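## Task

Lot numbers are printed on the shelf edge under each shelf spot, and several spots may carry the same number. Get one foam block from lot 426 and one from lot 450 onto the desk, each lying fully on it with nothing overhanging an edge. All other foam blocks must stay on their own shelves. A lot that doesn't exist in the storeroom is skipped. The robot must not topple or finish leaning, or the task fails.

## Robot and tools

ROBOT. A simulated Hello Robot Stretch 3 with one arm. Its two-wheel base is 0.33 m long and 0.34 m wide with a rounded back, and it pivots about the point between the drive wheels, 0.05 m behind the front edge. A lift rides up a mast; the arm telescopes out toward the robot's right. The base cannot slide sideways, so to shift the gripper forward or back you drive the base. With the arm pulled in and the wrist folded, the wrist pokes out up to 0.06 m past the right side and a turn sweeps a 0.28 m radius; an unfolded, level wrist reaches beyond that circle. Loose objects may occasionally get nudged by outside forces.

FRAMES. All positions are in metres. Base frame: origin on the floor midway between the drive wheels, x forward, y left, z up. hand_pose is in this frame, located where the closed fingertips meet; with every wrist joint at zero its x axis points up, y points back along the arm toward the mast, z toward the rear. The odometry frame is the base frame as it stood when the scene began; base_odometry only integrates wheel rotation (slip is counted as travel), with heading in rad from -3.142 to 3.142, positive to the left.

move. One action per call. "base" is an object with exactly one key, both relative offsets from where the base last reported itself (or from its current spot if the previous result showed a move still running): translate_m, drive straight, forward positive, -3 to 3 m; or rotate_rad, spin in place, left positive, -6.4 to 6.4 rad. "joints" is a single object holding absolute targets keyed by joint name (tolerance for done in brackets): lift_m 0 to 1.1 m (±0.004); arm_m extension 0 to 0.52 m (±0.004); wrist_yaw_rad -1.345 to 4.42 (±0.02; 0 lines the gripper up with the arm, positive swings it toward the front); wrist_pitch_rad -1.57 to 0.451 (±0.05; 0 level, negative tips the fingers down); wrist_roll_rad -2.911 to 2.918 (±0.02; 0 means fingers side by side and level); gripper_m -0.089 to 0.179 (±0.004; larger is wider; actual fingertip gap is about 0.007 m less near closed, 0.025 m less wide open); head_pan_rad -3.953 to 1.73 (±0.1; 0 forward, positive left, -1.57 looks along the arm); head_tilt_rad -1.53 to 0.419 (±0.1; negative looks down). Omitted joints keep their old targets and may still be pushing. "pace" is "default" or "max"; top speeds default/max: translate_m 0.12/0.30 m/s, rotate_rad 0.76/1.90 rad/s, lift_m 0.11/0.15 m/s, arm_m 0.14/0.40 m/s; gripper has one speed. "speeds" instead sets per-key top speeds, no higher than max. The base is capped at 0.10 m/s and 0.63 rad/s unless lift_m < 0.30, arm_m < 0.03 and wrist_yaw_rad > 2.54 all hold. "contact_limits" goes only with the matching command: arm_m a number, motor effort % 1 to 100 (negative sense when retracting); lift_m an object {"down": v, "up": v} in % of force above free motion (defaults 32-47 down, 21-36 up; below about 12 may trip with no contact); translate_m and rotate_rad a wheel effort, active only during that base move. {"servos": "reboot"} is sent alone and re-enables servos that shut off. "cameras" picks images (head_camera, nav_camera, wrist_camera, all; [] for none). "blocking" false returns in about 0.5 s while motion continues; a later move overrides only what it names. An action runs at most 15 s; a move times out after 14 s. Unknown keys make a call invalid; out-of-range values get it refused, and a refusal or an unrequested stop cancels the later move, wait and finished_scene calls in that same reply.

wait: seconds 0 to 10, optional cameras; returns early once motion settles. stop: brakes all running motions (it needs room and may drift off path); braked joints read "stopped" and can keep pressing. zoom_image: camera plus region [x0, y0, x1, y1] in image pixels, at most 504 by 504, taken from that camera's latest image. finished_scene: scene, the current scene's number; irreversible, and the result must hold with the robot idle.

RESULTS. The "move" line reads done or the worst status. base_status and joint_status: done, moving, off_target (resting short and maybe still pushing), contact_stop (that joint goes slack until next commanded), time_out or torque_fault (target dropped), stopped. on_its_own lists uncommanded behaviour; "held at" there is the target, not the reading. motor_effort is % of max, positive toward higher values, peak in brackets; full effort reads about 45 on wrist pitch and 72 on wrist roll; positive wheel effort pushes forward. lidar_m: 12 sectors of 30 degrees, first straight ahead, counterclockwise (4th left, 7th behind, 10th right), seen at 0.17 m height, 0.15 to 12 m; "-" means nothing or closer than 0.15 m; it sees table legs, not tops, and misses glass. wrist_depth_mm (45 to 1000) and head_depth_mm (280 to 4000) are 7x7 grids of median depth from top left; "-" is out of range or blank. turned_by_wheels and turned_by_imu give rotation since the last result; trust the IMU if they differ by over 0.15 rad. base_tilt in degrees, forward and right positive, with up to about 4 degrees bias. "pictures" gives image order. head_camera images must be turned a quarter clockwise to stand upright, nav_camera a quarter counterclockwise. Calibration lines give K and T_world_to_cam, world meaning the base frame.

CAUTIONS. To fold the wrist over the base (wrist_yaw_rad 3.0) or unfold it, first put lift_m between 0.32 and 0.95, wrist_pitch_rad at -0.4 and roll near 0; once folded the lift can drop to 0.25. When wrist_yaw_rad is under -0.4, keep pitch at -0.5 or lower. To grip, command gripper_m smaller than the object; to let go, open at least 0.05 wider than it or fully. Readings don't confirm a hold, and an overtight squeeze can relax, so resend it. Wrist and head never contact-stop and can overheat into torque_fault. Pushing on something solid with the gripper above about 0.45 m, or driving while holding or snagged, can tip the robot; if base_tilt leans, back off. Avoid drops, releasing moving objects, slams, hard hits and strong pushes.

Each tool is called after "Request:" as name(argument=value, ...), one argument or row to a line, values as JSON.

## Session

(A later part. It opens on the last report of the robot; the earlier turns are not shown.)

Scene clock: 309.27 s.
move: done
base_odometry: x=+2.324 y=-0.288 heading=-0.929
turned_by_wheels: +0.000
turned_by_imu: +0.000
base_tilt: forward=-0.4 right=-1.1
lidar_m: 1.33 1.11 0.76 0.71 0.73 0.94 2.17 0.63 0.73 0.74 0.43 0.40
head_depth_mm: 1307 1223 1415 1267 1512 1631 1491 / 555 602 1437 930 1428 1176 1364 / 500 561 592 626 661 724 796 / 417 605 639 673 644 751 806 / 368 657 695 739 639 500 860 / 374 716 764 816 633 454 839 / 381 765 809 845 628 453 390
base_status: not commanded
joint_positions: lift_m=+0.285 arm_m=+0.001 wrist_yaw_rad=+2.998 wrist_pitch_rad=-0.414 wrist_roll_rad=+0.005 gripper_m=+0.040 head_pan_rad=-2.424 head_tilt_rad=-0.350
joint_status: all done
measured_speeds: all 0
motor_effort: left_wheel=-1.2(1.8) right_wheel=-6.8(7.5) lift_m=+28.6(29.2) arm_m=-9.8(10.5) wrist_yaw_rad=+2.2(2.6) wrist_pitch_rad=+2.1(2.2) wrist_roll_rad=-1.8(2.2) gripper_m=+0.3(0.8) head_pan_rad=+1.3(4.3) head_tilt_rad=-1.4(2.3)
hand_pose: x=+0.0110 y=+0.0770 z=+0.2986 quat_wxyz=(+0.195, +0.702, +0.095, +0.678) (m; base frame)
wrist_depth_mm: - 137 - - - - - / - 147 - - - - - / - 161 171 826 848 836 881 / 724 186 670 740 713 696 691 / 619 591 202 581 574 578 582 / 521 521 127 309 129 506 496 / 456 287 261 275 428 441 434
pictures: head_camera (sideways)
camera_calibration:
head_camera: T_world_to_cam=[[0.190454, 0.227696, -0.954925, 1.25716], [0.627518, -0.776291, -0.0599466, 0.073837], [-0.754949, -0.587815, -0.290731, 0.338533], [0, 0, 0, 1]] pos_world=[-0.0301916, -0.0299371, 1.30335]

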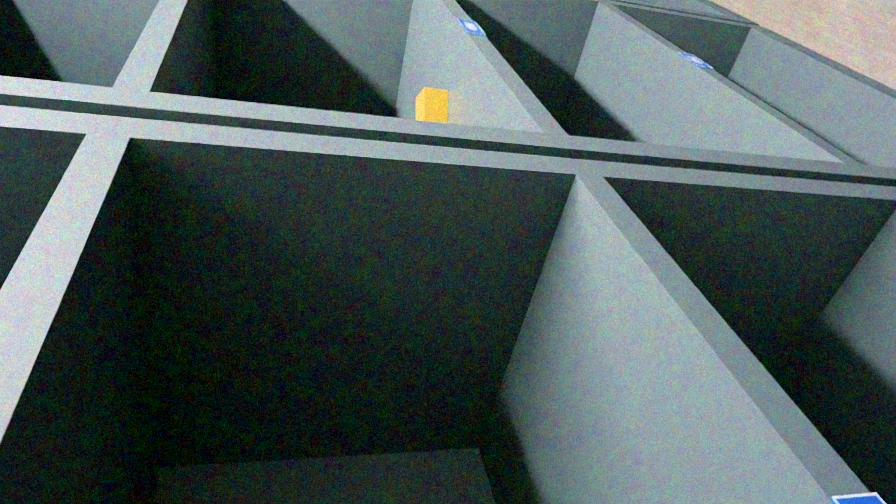

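Request:
move(
  joints={"head_pan_rad": -1.35, "head_tilt_rad": -0.8},
  cameras=["head_camera"],
)

Request:
move(
  base={"translate_m": -0.85},
  pace="max",
  cameras=["head_camera"],
)

Request:
move(
  joints={"head_pan_rad": -2.35, "head_tilt_rad": -0.5},
  cameras=["head_camera"],
)

Request:
zoom_image(
  camera="head_camera",
  region=[280, 0, 780, 300],
)

Scene clock: 352.37 s.
move: done
base_odometry: x=+2.324 y=-0.288 heading=-0.929
turned_by_wheels: +0.000
turned_by_imu: +0.000
base_tilt: forward=-0.2 right=-1.2
lidar_m: 1.33 1.11 0.76 0.71 0.73 0.95 2.18 0.63 0.74 0.74 0.43 0.40
head_depth_mm: 586 664 565 427 391 771 710 / 597 668 560 436 791 749 1009 / 607 674 556 433 839 762 1028 / 618 685 548 429 852 758 1034 / 630 691 543 426 859 754 1050 / 616 659 536 422 840 752 1058 / 497 527 513 418 652 722 1073
base_status: not commanded
joint_positions: lift_m=+0.285 arm_m=+0.001 wrist_yaw_rad=+2.998 wrist_pitch_rad=-0.414 wrist_roll_rad=+0.005 gripper_m=+0.040 head_pan_rad=-1.321 head_tilt_rad=-0.811
joint_status: all done
measured_speeds: all 0
motor_effort: left_wheel=-1.0(2.0) right_wheel=-6.7(7.5) lift_m=+29.0(29.3) arm_m=-8.4(8.7) wrist_yaw_rad=+1.5(2.8) wrist_pitch_rad=+2.1(2.2) wrist_roll_rad=-1.7(2.0) gripper_m=+0.0(0.9) head_pan_rad=-1.8(6.1) head_tilt_rad=-1.8(6.9)
hand_pose: x=+0.0110 y=+0.0770 z=+0.2986 quat_wxyz=(+0.195, +0.702, +0.095, +0.678) (m; base frame)
wrist_depth_mm: - 137 - - - - - / - 147 - - - - - / - 161 171 823 869 847 867 / 721 186 670 725 712 707 711 / 607 583 202 582 571 585 583 / 524 517 126 308 129 499 496 / 454 287 261 276 431 441 432
pictures: head_camera (sideways)
camera_calibration:
head_camera: T_world_to_cam=[[-0.214676, 0.654391, -0.725042, 0.959792], [0.968325, 0.239526, -0.0705238, 0.0855134], [0.127516, -0.717217, -0.685084, 0.846322], [0, 0, 0, 1]] pos_world=[0.0153198, -0.0415657, 1.28172]

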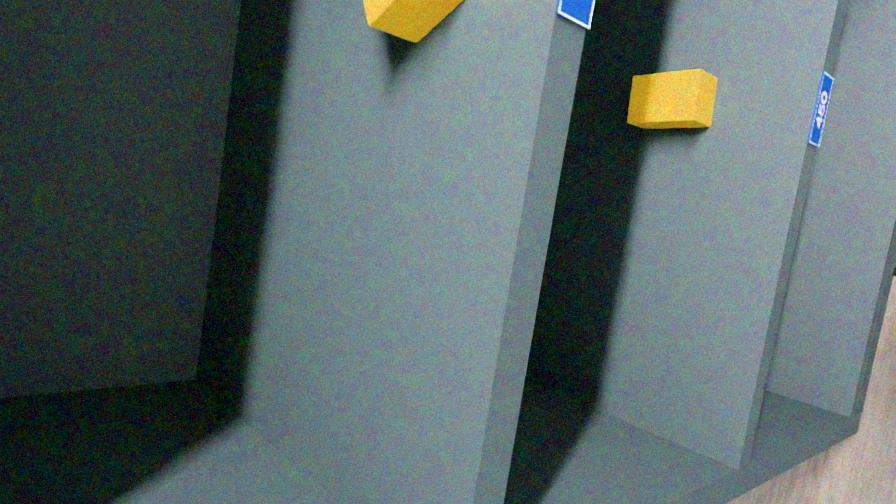

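Scene clock: 356.53 s.
move: done
base_odometry: x=+1.815 y=+0.393 heading=-0.929
turned_by_wheels: +0.000
turned_by_imu: -0.001
base_tilt: forward=-0.4 right=-1.3
lidar_m: 1.18 1.01 0.69 0.65 0.66 0.86 1.97 0.74 0.86 0.81 0.40 1.07
head_depth_mm: 643 712 578 446 888 776 1058 / 651 722 573 447 898 773 1071 / 661 724 566 454 907 784 1072 / 670 734 560 461 903 784 1082 / 634 671 555 460 876 793 1081 / 448 479 501 472 634 775 1058 / 345 364 404 465 594 789 1091
base_status: done
joint_positions: lift_m=+0.285 arm_m=+0.001 wrist_yaw_rad=+2.998 wrist_pitch_rad=-0.414 wrist_roll_rad=+0.005 gripper_m=+0.040 head_pan_rad=-1.350 head_tilt_rad=-0.800
joint_status: not commanded
measured_speeds: all 0
motor_effort: left_wheel=+0.3(13.0) right_wheel=-10.7(15.3) lift_m=+28.0(29.3) arm_m=-6.3(8.4) wrist_yaw_rad=+1.4(3.0) wrist_pitch_rad=+2.1(2.3) wrist_roll_rad=-1.8(2.2) gripper_m=+0.4(1.0) head_pan_rad=-2.4(3.7) head_tilt_rad=+1.8(3.3)
hand_pose: x=+0.0110 y=+0.0770 z=+0.2986 quat_wxyz=(+0.195, +0.702, +0.095, +0.678) (m; base frame)
wrist_depth_mm: - 136 - - - - - / - 147 - - - - - / - 161 171 - - 822 835 / 685 182 220 722 708 698 700 / 615 586 202 575 570 590 583 / 523 514 127 306 130 503 496 / 452 288 261 275 428 438 440
pictures: head_camera (sideways)
camera_calibration:
head_camera: T_world_to_cam=[[-0.193831, 0.652419, -0.732652, 0.96958], [0.975033, 0.210598, -0.0704206, 0.085364], [0.108351, -0.72801, -0.67695, 0.835876], [0, 0, 0, 1]] pos_world=[0.0141338, -0.0420233, 1.28222]

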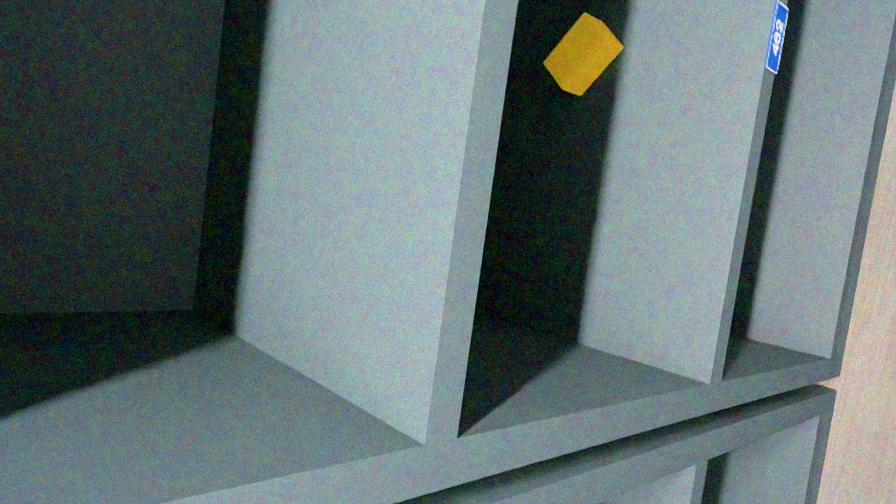

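Scene clock: 357.60 s.
move: done
base_odometry: x=+1.815 y=+0.393 heading=-0.929
turned_by_wheels: +0.000
turned_by_imu: +0.000
base_tilt: forward=-0.3 right=-1.2
lidar_m: 1.18 1.01 0.69 0.65 0.66 0.86 1.98 0.74 0.86 0.81 0.40 1.07
head_depth_mm: 931 1448 1391 1619 1767 1646 1339 / 610 670 775 931 1268 1535 1325 / 630 676 728 767 875 983 1202 / 680 736 795 730 945 957 1144 / 736 806 872 724 1013 949 799 / 794 873 947 716 524 947 772 / 771 826 880 706 495 914 767
base_status: not commanded
joint_positions: lift_m=+0.285 arm_m=+0.001 wrist_yaw_rad=+2.998 wrist_pitch_rad=-0.414 wrist_roll_rad=+0.005 gripper_m=+0.040 head_pan_rad=-2.378 head_tilt_rad=-0.491
joint_status: all done
measured_speeds: all 0
motor_effort: left_wheel=+0.0(0.4) right_wheel=-10.8(10.8) lift_m=+28.8(29.2) arm_m=-6.2(6.9) wrist_yaw_rad=+1.6(2.8) wrist_pitch_rad=+2.1(2.3) wrist_roll_rad=-1.8(2.1) gripper_m=+0.4(0.8) head_pan_rad=+2.2(5.3) head_tilt_rad=+0.5(6.2)
hand_pose: x=+0.0110 y=+0.0770 z=+0.2986 quat_wxyz=(+0.195, +0.702, +0.095, +0.678) (m; base frame)
wrist_depth_mm: - 137 - - - - - / - 148 - - - - - / - 161 171 - - 810 849 / 691 181 220 713 703 701 702 / 605 589 203 577 571 582 580 / 522 511 127 306 129 502 502 / 454 288 260 276 429 437 436
pictures: head_camera (sideways)
camera_calibration:
head_camera: T_world_to_cam=[[0.274089, 0.326638, -0.904535, 1.1908], [0.668983, -0.740459, -0.064675, 0.0797534], [-0.690896, -0.587391, -0.421467, 0.508342], [0, 0, 0, 1]] pos_world=[-0.0285275, -0.0313102, 1.29653]

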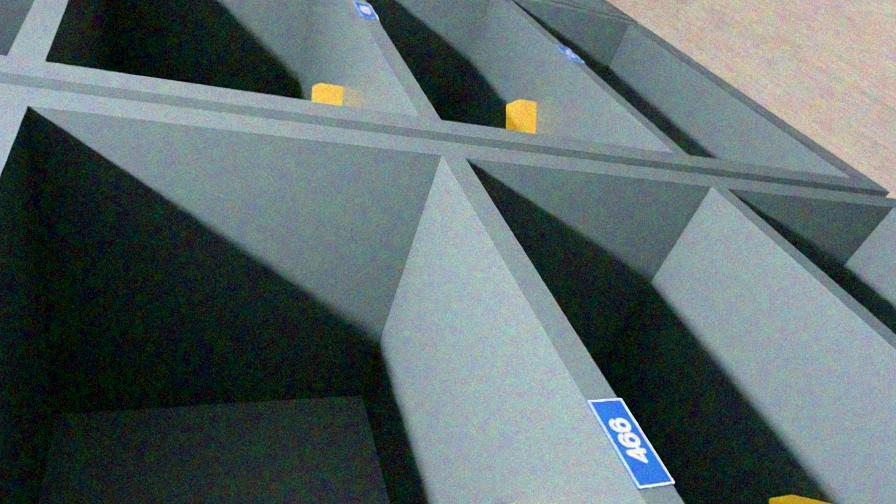

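Scaled by 1.008 from the camera's 896x504 image, which has a finer 1280x720 frame.

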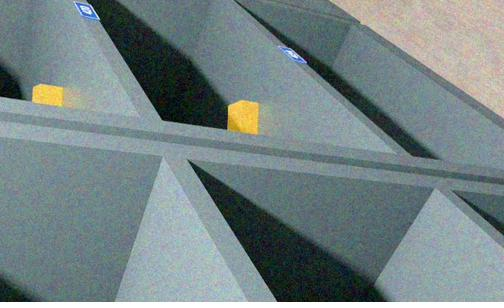

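Request:
move(
  base={"rotate_rad": 0.237},
  joints={"head_pan_rad": -1.57, "head_tilt_rad": -0.7},
  cameras=[],
)

Request:
move(
  base={"translate_m": 0.725},
  pace="max",
  cameras=[],
)

Request:
move(
  base={"rotate_rad": -0.197},
  joints={"lift_m": 0.5, "wrist_pitch_rad": -0.4},
  cameras=["head_camera"],
)

Request:
move(
  joints={"wrist_yaw_rad": 0.12, "gripper_m": 0.179},
  cameras=[],
)

Request:
move(
  joints={"lift_m": 0.475, "wrist_pitch_rad": -0.1},
  cameras=["wrist_camera"],
)

Scene clock: 384.37 s.
move: done
base_odometry: x=+1.815 y=+0.393 heading=-0.693
turned_by_wheels: +0.237
turned_by_imu: +0.233
base_tilt: forward=-0.3 right=-1.1
lidar_m: 1.60 0.81 0.65 0.65 0.71 1.11 1.62 0.74 0.81 0.45 0.40 1.17
head_depth_mm: 633 703 700 507 439 818 729 / 644 718 692 503 907 816 741 / 654 730 683 498 923 809 738 / 664 744 676 493 921 806 1034 / 569 625 627 489 867 801 1033 / 413 441 475 466 555 664 849 / 325 345 380 434 530 672 1064
base_status: done
joint_positions: lift_m=+0.285 arm_m=+0.001 wrist_yaw_rad=+2.998 wrist_pitch_rad=-0.414 wrist_roll_rad=+0.005 gripper_m=+0.040 head_pan_rad=-1.562 head_tilt_rad=-0.707
joint_status: all done
measured_speeds: translate_m=+0.000 rotate_rad=+0.000 lift_m=+0.000 arm_m=+0.000 wrist_yaw_rad=+0.000 wrist_pitch_rad=+0.000 wrist_roll_rad=+0.000 head_pan_rad=-0.024 head_tilt_rad=+0.000
motor_effort: left_wheel=-8.8(12.7) right_wheel=+9.1(12.2) lift_m=+28.4(28.7) arm_m=-4.2(5.1) wrist_yaw_rad=+1.6(3.1) wrist_pitch_rad=+2.0(2.2) wrist_roll_rad=-1.8(2.1) gripper_m=+0.4(0.9) head_pan_rad=-2.8(6.1) head_tilt_rad=+0.9(8.4)
hand_pose: x=+0.0110 y=+0.0770 z=+0.2986 quat_wxyz=(+0.195, +0.702, +0.095, +0.678) (m; base frame)
wrist_depth_mm: - 137 - - - - - / - 148 - - - - - / - 162 171 - - - - / 748 186 668 713 717 707 698 / 612 582 202 574 575 590 583 / 522 522 126 308 129 504 498 / 450 286 261 275 431 436 436
pictures: none
No camera images: "cameras" was empty.

Scene clock: 388.13 s.
move: done
base_odometry: x=+2.373 y=-0.070 heading=-0.693
turned_by_wheels: +0.000
turned_by_imu: +0.000
base_tilt: forward=-0.4 right=-1.1
lidar_m: 1.32 0.67 0.54 0.54 0.59 0.92 1.44 0.63 0.73 0.92 0.62 1.48
head_depth_mm: 726 805 711 553 1004 825 1123 / 738 818 666 550 998 837 1113 / 748 834 622 566 987 836 1112 / 760 847 684 563 984 850 1103 / 772 857 678 1108 970 869 1117 / 787 866 669 1078 967 868 1117 / 759 797 660 858 907 942 1115
base_status: done
joint_positions: lift_m=+0.285 arm_m=+0.001 wrist_yaw_rad=+2.998 wrist_pitch_rad=-0.414 wrist_roll_rad=+0.005 gripper_m=+0.040 head_pan_rad=-1.570 head_tilt_rad=-0.700
joint_status: not commanded
measured_speeds: all 0
motor_effort: left_wheel=-0.6(9.3) right_wheel=+8.9(17.0) lift_m=+27.8(28.7) arm_m=-4.4(5.1) wrist_yaw_rad=+1.3(2.9) wrist_pitch_rad=+2.2(2.2) wrist_roll_rad=-1.7(2.1) gripper_m=+0.3(0.8) head_pan_rad=-3.2(3.7) head_tilt_rad=+2.7(3.6)
hand_pose: x=+0.0110 y=+0.0770 z=+0.2986 quat_wxyz=(+0.195, +0.702, +0.095, +0.678) (m; base frame)
wrist_depth_mm: - 137 539 533 528 523 517 / - 148 - - - - 541 / - 161 171 - - - - / 708 182 190 690 693 649 - / 609 578 201 575 570 589 576 / 523 512 127 307 129 504 496 / 453 286 261 272 426 435 433
pictures: none
No camera images: "cameras" was empty.

Scene clock: 390.93 s.
move: done
base_odometry: x=+2.373 y=-0.070 heading=-0.889
turned_by_wheels: -0.197
turned_by_imu: -0.194
base_tilt: forward=-0.3 right=-1.3
lidar_m: 1.46 0.80 0.56 0.54 0.55 0.73 1.85 0.69 0.64 0.92 0.62 0.64
head_depth_mm: 758 848 710 583 976 868 1101 / 757 843 704 574 992 863 1117 / 753 842 693 570 990 858 1106 / 749 837 601 564 981 852 1101 / 748 833 673 558 977 847 1097 / 746 834 668 553 970 841 1095 / 744 829 662 546 965 833 1092
base_status: done
joint_positions: lift_m=+0.500 arm_m=+0.001 wrist_yaw_rad=+2.998 wrist_pitch_rad=-0.414 wrist_roll_rad=+0.005 gripper_m=+0.040 head_pan_rad=-1.570 head_tilt_rad=-0.700
joint_status: all done
measured_speeds: all 0
motor_effort: left_wheel=+7.5(12.1) right_wheel=-10.3(12.1) lift_m=+29.6(34.4) arm_m=-4.4(5.2) wrist_yaw_rad=+0.8(3.2) wrist_pitch_rad=+2.1(5.5) wrist_roll_rad=-1.8(2.0) gripper_m=+0.5(0.7) head_pan_rad=-3.3(3.5) head_tilt_rad=+2.0(3.7)
hand_pose: x=+0.0110 y=+0.0770 z=+0.5136 quat_wxyz=(+0.195, +0.702, +0.095, +0.678) (m; base frame)
wrist_depth_mm: 478 137 520 532 543 - - / 531 147 174 - - - - / - 162 171 - - - - / - 178 187 - - - - / - 199 200 - 153 840 849 / 731 754 127 742 129 756 750 / 672 699 261 666 647 665 650
pictures: head_camera (sideways)
camera_calibration:
head_camera: T_world_to_cam=[[-0.0467028, 0.60237, -0.79685, 1.0524], [0.997496, -0.0142942, -0.069268, 0.0836655], [-0.0531153, -0.798089, -0.600194, 0.737009], [0, 0, 0, 1]] pos_world=[0.00484035, -0.0445372, 1.28675]

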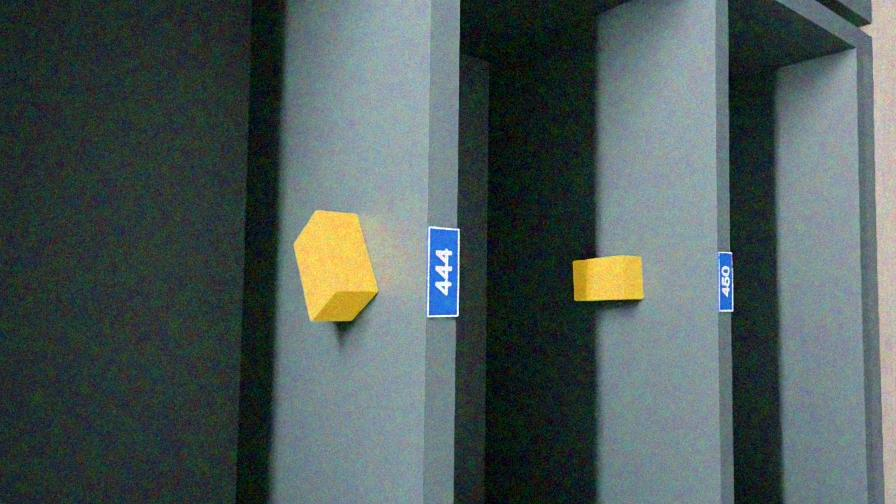

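Scene clock: 393.37 s.
move: done
base_odometry: x=+2.373 y=-0.070 heading=-0.889
turned_by_wheels: +0.000
turned_by_imu: +0.000
base_tilt: forward=-0.3 right=-1.3
lidar_m: 1.46 0.80 0.56 0.54 0.55 0.73 1.85 0.69 0.63 0.92 0.62 0.64
head_depth_mm: 760 851 712 581 975 871 1102 / 755 846 701 576 994 865 1112 / 753 841 695 569 988 856 1108 / 753 837 601 564 984 851 1102 / 748 834 672 559 973 845 1096 / 746 832 667 553 972 846 1089 / 745 828 662 548 961 833 1092
base_status: not commanded
joint_positions: lift_m=+0.500 arm_m=+0.001 wrist_yaw_rad=+0.123 wrist_pitch_rad=-0.414 wrist_roll_rad=+0.005 gripper_m=+0.179 head_pan_rad=-1.570 head_tilt_rad=-0.700
joint_status: all done
measured_speeds: all 0
motor_effort: left_wheel=+7.7(8.3) right_wheel=-10.5(11.1) lift_m=+29.4(30.1) arm_m=-5.3(6.1) wrist_yaw_rad=-3.7(6.7) wrist_pitch_rad=+2.1(2.2) wrist_roll_rad=-1.9(2.1) gripper_m=+0.6(83.1) head_pan_rad=-2.9(3.4) head_tilt_rad=+1.2(3.2)
hand_pose: x=+0.0061 y=-0.3688 z=+0.5136 quat_wxyz=(+0.698, +0.188, -0.683, -0.103) (m; base frame)
wrist_depth_mm: - - - - - - - / 298 293 289 286 296 293 288 / 273 262 254 250 239 232 227 / - - - - - 243 236 / - 146 - - - - - / - 139 - - - - - / - - - - - - 105
pictures: none
No camera images: "cameras" was empty.

Scene clock: 394.37 s.
move: done
base_odometry: x=+2.373 y=-0.070 heading=-0.889
turned_by_wheels: +0.000
turned_by_imu: +0.000
base_tilt: forward=-0.2 right=-1.1
lidar_m: 1.46 0.80 0.56 0.54 0.55 0.74 1.85 0.69 0.63 0.92 0.62 0.64
head_depth_mm: 758 850 710 583 975 868 1107 / 755 846 700 575 992 864 1111 / 751 843 693 568 990 855 1106 / 749 838 601 564 981 850 1103 / 751 838 672 560 976 847 1100 / 745 837 669 553 969 844 1090 / 741 828 660 547 965 837 1091
base_status: not commanded
joint_positions: lift_m=+0.475 arm_m=+0.001 wrist_yaw_rad=+0.123 wrist_pitch_rad=-0.124 wrist_roll_rad=+0.005 gripper_m=+0.179 head_pan_rad=-1.570 head_tilt_rad=-0.700
joint_status: all done
measured_speeds: all 0
motor_effort: left_wheel=+7.3(8.1) right_wheel=-10.3(10.9) lift_m=+23.4(27.1) arm_m=-5.5(5.9) wrist_yaw_rad=-3.7(3.9) wrist_pitch_rad=+4.0(5.1) wrist_roll_rad=-1.8(2.1) gripper_m=+0.8(0.9) head_pan_rad=-2.8(3.3) head_tilt_rad=+1.6(2.6)
hand_pose: x=+0.0093 y=-0.3950 z=+0.5581 quat_wxyz=(+0.706, +0.087, -0.703, -0.001) (m; base frame)
wrist_depth_mm: - - - - - - 561 / - - - - - - 591 / - - - - - - - / 315 290 310 286 305 302 305 / 279 265 263 256 246 238 245 / - 139 - - - - - / - 737 - - - - 105
pictures: wrist_camera
camera_calibration:
wrist_camera: T_world_to_cam=[[-0.986225, -0.164304, -0.0190893, -0.0383557], [-0.0347002, 0.318351, -0.947338, 0.687311], [0.161728, -0.933626, -0.319667, -0.0256386], [0, 0, 0, 1]] pos_world=[-0.00983099, -0.249045, 0.642188]

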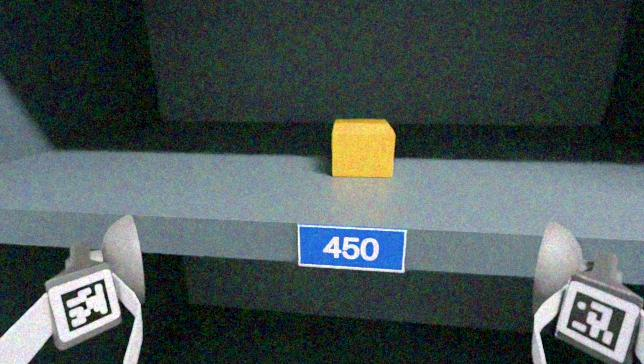

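Request:
move(
  base={"translate_m": 0.018},
  joints={"wrist_yaw_rad": 0.06},
  cameras=[],
)

Request:
move(
  joints={"arm_m": 0.238},
  contact_limits={"arm_m": 35},
  cameras=["wrist_camera"],
)

Request:
move(
  joints={"gripper_m": 0.01},
  cameras=[],
)

Request:
move(
  joints={"lift_m": 0.52},
  cameras=["wrist_camera"],
)

Request:
move(
  joints={"arm_m": 0.0},
  pace="max",
  cameras=["wrist_camera"],
)

Scene clock: 415.77 s.
move: done
base_odometry: x=+2.384 y=-0.084 heading=-0.889
turned_by_wheels: +0.000
turned_by_imu: +0.000
base_tilt: forward=-0.4 right=-1.2
lidar_m: 1.44 0.80 0.56 0.54 0.55 0.74 1.85 0.69 0.65 0.92 0.61 1.52
head_depth_mm: 758 851 712 581 987 862 1115 / 756 846 703 576 993 861 1115 / 754 840 695 571 989 858 1105 / 750 837 592 562 958 852 1103 / 749 836 675 559 975 849 1094 / 747 833 668 552 970 842 1092 / 744 825 660 548 958 837 1088
base_status: done
joint_positions: lift_m=+0.475 arm_m=+0.001 wrist_yaw_rad=+0.063 wrist_pitch_rad=-0.124 wrist_roll_rad=+0.005 gripper_m=+0.179 head_pan_rad=-1.570 head_tilt_rad=-0.700
joint_status: all done
measured_speeds: all 0
motor_effort: left_wheel=+7.5(11.0) right_wheel=+4.6(7.7) lift_m=+25.0(25.6) arm_m=-6.4(6.5) wrist_yaw_rad=-2.6(6.7) wrist_pitch_rad=+4.0(4.0) wrist_roll_rad=-2.0(2.1) gripper_m=+0.3(0.9) head_pan_rad=-2.4(3.0) head_tilt_rad=+0.6(1.4)
hand_pose: x=-0.0057 y=-0.3964 z=+0.5582 quat_wxyz=(+0.705, +0.066, -0.706, -0.022) (m; base frame)
wrist_depth_mm: - - - - - - 587 / - - - - - - 621 / - - - - - - - / 314 289 309 287 307 304 304 / 263 256 255 251 248 242 245 / - 126 - - - - - / - 750 - - - - 105
pictures: none
No camera images: "cameras" was empty.

Scene clock: 418.73 s.
move: done
base_odometry: x=+2.384 y=-0.084 heading=-0.889
turned_by_wheels: +0.000
turned_by_imu: +0.000
base_tilt: forward=-0.4 right=-1.2
lidar_m: 1.44 0.79 0.57 0.54 0.55 0.74 1.85 0.69 0.65 0.92 0.61 1.52
head_depth_mm: 759 847 711 581 985 867 1121 / 756 845 703 574 997 864 1118 / 753 839 694 570 990 816 574 / 751 837 592 564 955 713 1100 / 747 832 677 557 975 850 1098 / 746 831 669 553 970 840 1090 / 742 825 659 546 961 838 1089
base_status: not commanded
joint_positions: lift_m=+0.475 arm_m=+0.238 wrist_yaw_rad=+0.063 wrist_pitch_rad=-0.123 wrist_roll_rad=+0.005 gripper_m=+0.179 head_pan_rad=-1.570 head_tilt_rad=-0.700
joint_status: all done
measured_speeds: all 0
motor_effort: left_wheel=+6.9(7.9) right_wheel=+4.0(5.5) lift_m=+29.0(29.3) arm_m=+12.5(14.2) wrist_yaw_rad=-3.1(4.9) wrist_pitch_rad=+3.8(4.0) wrist_roll_rad=-1.7(2.1) gripper_m=+0.4(1.2) head_pan_rad=-2.4(3.0) head_tilt_rad=-0.3(1.3)
contact_limits: arm_m 35 (drawing in: default 31, maximum 55; extending or still: default 39, maximum 69)
hand_pose: x=-0.0057 y=-0.6338 z=+0.5583 quat_wxyz=(+0.705, +0.066, -0.706, -0.022) (m; base frame)
wrist_depth_mm: - - - 398 396 388 382 / - - - - - 401 399 / - - - - - - - / 312 312 309 - 283 303 299 / 250 220 234 135 206 231 244 / 122 141 171 114 115 176 175 / - 139 139 121 124 143 107
pictures: wrist_camera
camera_calibration:
wrist_camera: T_world_to_cam=[[-0.994321, -0.104701, -0.0190442, -0.0547241], [-0.0154387, 0.318986, -0.947634, 0.763739], [0.105293, -0.941958, -0.318791, -0.252251], [0, 0, 0, 1]] pos_world=[-0.016062, -0.486962, 0.642287]

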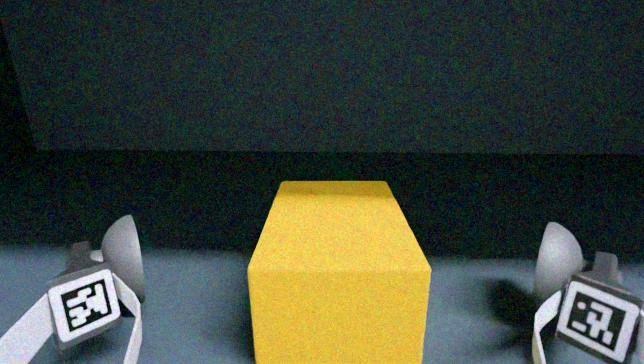

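Scene clock: 420.97 s.
move: done
base_odometry: x=+2.384 y=-0.084 heading=-0.889
turned_by_wheels: +0.000
turned_by_imu: +0.000
base_tilt: forward=-0.3 right=-1.1
lidar_m: 1.44 0.80 0.56 0.54 0.55 0.73 1.85 0.69 0.65 0.92 0.61 1.52
head_depth_mm: 759 849 713 582 988 868 1112 / 757 847 701 575 995 862 1113 / 753 842 694 571 990 816 573 / 752 836 592 565 959 716 1100 / 746 836 674 557 978 844 1098 / 744 830 669 554 968 840 1096 / 745 827 659 547 962 838 1086
base_status: not commanded
joint_positions: lift_m=+0.475 arm_m=+0.238 wrist_yaw_rad=+0.063 wrist_pitch_rad=-0.123 wrist_roll_rad=+0.005 gripper_m=+0.011 head_pan_rad=-1.570 head_tilt_rad=-0.700
joint_status: all done
measured_speeds: all 0
motor_effort: left_wheel=+7.3(7.6) right_wheel=+4.7(5.3) lift_m=+29.3(30.2) arm_m=+7.2(12.6) wrist_yaw_rad=-2.1(4.6) wrist_pitch_rad=+3.8(4.0) wrist_roll_rad=-1.9(2.1) gripper_m=-25.0(96.4) head_pan_rad=-2.1(2.8) head_tilt_rad=-0.3(1.4)
contact_limits: arm_m 35 (drawing in: default 31, maximum 55; extending or still: default 39, maximum 69)
hand_pose: x=-0.0057 y=-0.6338 z=+0.5583 quat_wxyz=(+0.705, +0.066, -0.706, -0.022) (m; base frame)
wrist_depth_mm: - - - 400 394 387 380 / - - - - - 399 397 / - - - - - - - / 312 310 309 - 282 302 300 / 236 233 154 134 148 231 229 / 188 179 129 115 117 176 175 / 145 134 134 122 124 133 143
pictures: none
No camera images: "cameras" was empty.

Scene clock: 422.20 s.
move: done
base_odometry: x=+2.384 y=-0.084 heading=-0.889
turned_by_wheels: +0.000
turned_by_imu: +0.000
base_tilt: forward=-0.3 right=-1.2
lidar_m: 1.44 0.80 0.56 0.54 0.55 0.73 1.85 0.69 0.65 0.92 0.61 1.52
head_depth_mm: 758 849 710 580 987 869 1118 / 757 845 702 575 998 863 1109 / 751 841 693 571 990 603 602 / 752 838 591 563 895 628 1103 / 751 836 675 558 973 846 1100 / 745 830 670 552 966 842 1091 / 744 829 660 547 962 837 1087
base_status: not commanded
joint_positions: lift_m=+0.520 arm_m=+0.238 wrist_yaw_rad=+0.063 wrist_pitch_rad=-0.123 wrist_roll_rad=+0.005 gripper_m=+0.014 head_pan_rad=-1.570 head_tilt_rad=-0.700
joint_status: all done
measured_speeds: all 0
motor_effort: left_wheel=+7.4(7.9) right_wheel=+4.4(5.2) lift_m=+29.7(31.7) arm_m=+4.8(7.5) wrist_yaw_rad=-2.9(4.1) wrist_pitch_rad=+3.7(4.0) wrist_roll_rad=-1.8(2.0) gripper_m=-10.7(25.2) head_pan_rad=-2.9(2.9) head_tilt_rad=-0.3(1.2)
contact_limits: arm_m 35 (drawing in: default 31, maximum 55; extending or still: default 39, maximum 69)
hand_pose: x=-0.0057 y=-0.6338 z=+0.6033 quat_wxyz=(+0.705, +0.066, -0.706, -0.022) (m; base frame)
wrist_depth_mm: - - - 400 394 387 381 / - - - - - 398 396 / - - - - - - - / - - - - - - - / 312 313 149 136 146 307 307 / 254 267 129 115 117 251 249 / 206 191 126 121 123 189 202
pictures: wrist_camera
camera_calibration:
wrist_camera: T_world_to_cam=[[-0.994333, -0.104597, -0.0190101, -0.0538401], [-0.0154347, 0.318958, -0.947643, 0.806375], [0.105184, -0.941979, -0.318765, -0.237936], [0, 0, 0, 1]] pos_world=[-0.0160619, -0.486962, 0.687287]

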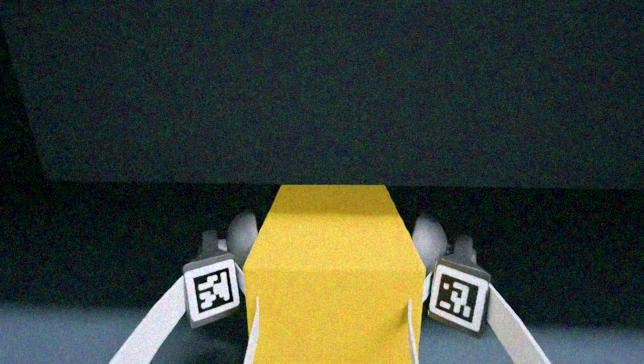

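Scene clock: 424.03 s.
move: done
base_odometry: x=+2.384 y=-0.084 heading=-0.889
turned_by_wheels: +0.000
turned_by_imu: +0.000
base_tilt: forward=-0.3 right=-1.2
lidar_m: 1.44 0.80 0.57 0.54 0.55 0.74 1.85 0.69 0.64 0.92 0.61 1.52
head_depth_mm: 760 848 710 582 984 870 1121 / 755 846 704 576 992 864 1114 / 753 844 695 570 991 859 1112 / 751 837 592 564 981 812 1078 / 749 836 676 559 976 826 1099 / 746 831 671 553 967 840 1089 / 743 827 661 547 962 835 1089
base_status: not commanded
joint_positions: lift_m=+0.520 arm_m=+0.001 wrist_yaw_rad=+0.063 wrist_pitch_rad=-0.123 wrist_roll_rad=+0.005 gripper_m=+0.014 head_pan_rad=-1.570 head_tilt_rad=-0.700
joint_status: all done
measured_speeds: all 0
motor_effort: left_wheel=+7.3(7.6) right_wheel=+5.0(5.2) lift_m=+25.5(29.3) arm_m=-12.4(14.3) wrist_yaw_rad=-3.4(4.1) wrist_pitch_rad=+3.8(4.0) wrist_roll_rad=-1.9(2.1) gripper_m=-10.2(10.9) head_pan_rad=-2.0(2.5) head_tilt_rad=-0.7(1.8)
hand_pose: x=-0.0057 y=-0.3964 z=+0.6033 quat_wxyz=(+0.705, +0.066, -0.706, -0.022) (m; base frame)
wrist_depth_mm: - - - - - - 587 / - - - - - - 624 / - - - - - - 616 / - - - - - - - / 315 314 149 136 145 307 309 / 279 275 129 115 117 253 252 / - - 123 121 120 116 254
pictures: wrist_camera
camera_calibration:
wrist_camera: T_world_to_cam=[[-0.994333, -0.104597, -0.0190101, -0.0290088], [-0.0154347, 0.318958, -0.947643, 0.730654], [0.105184, -0.941979, -0.318765, -0.0143098], [0, 0, 0, 1]] pos_world=[-0.0160619, -0.249562, 0.687287]

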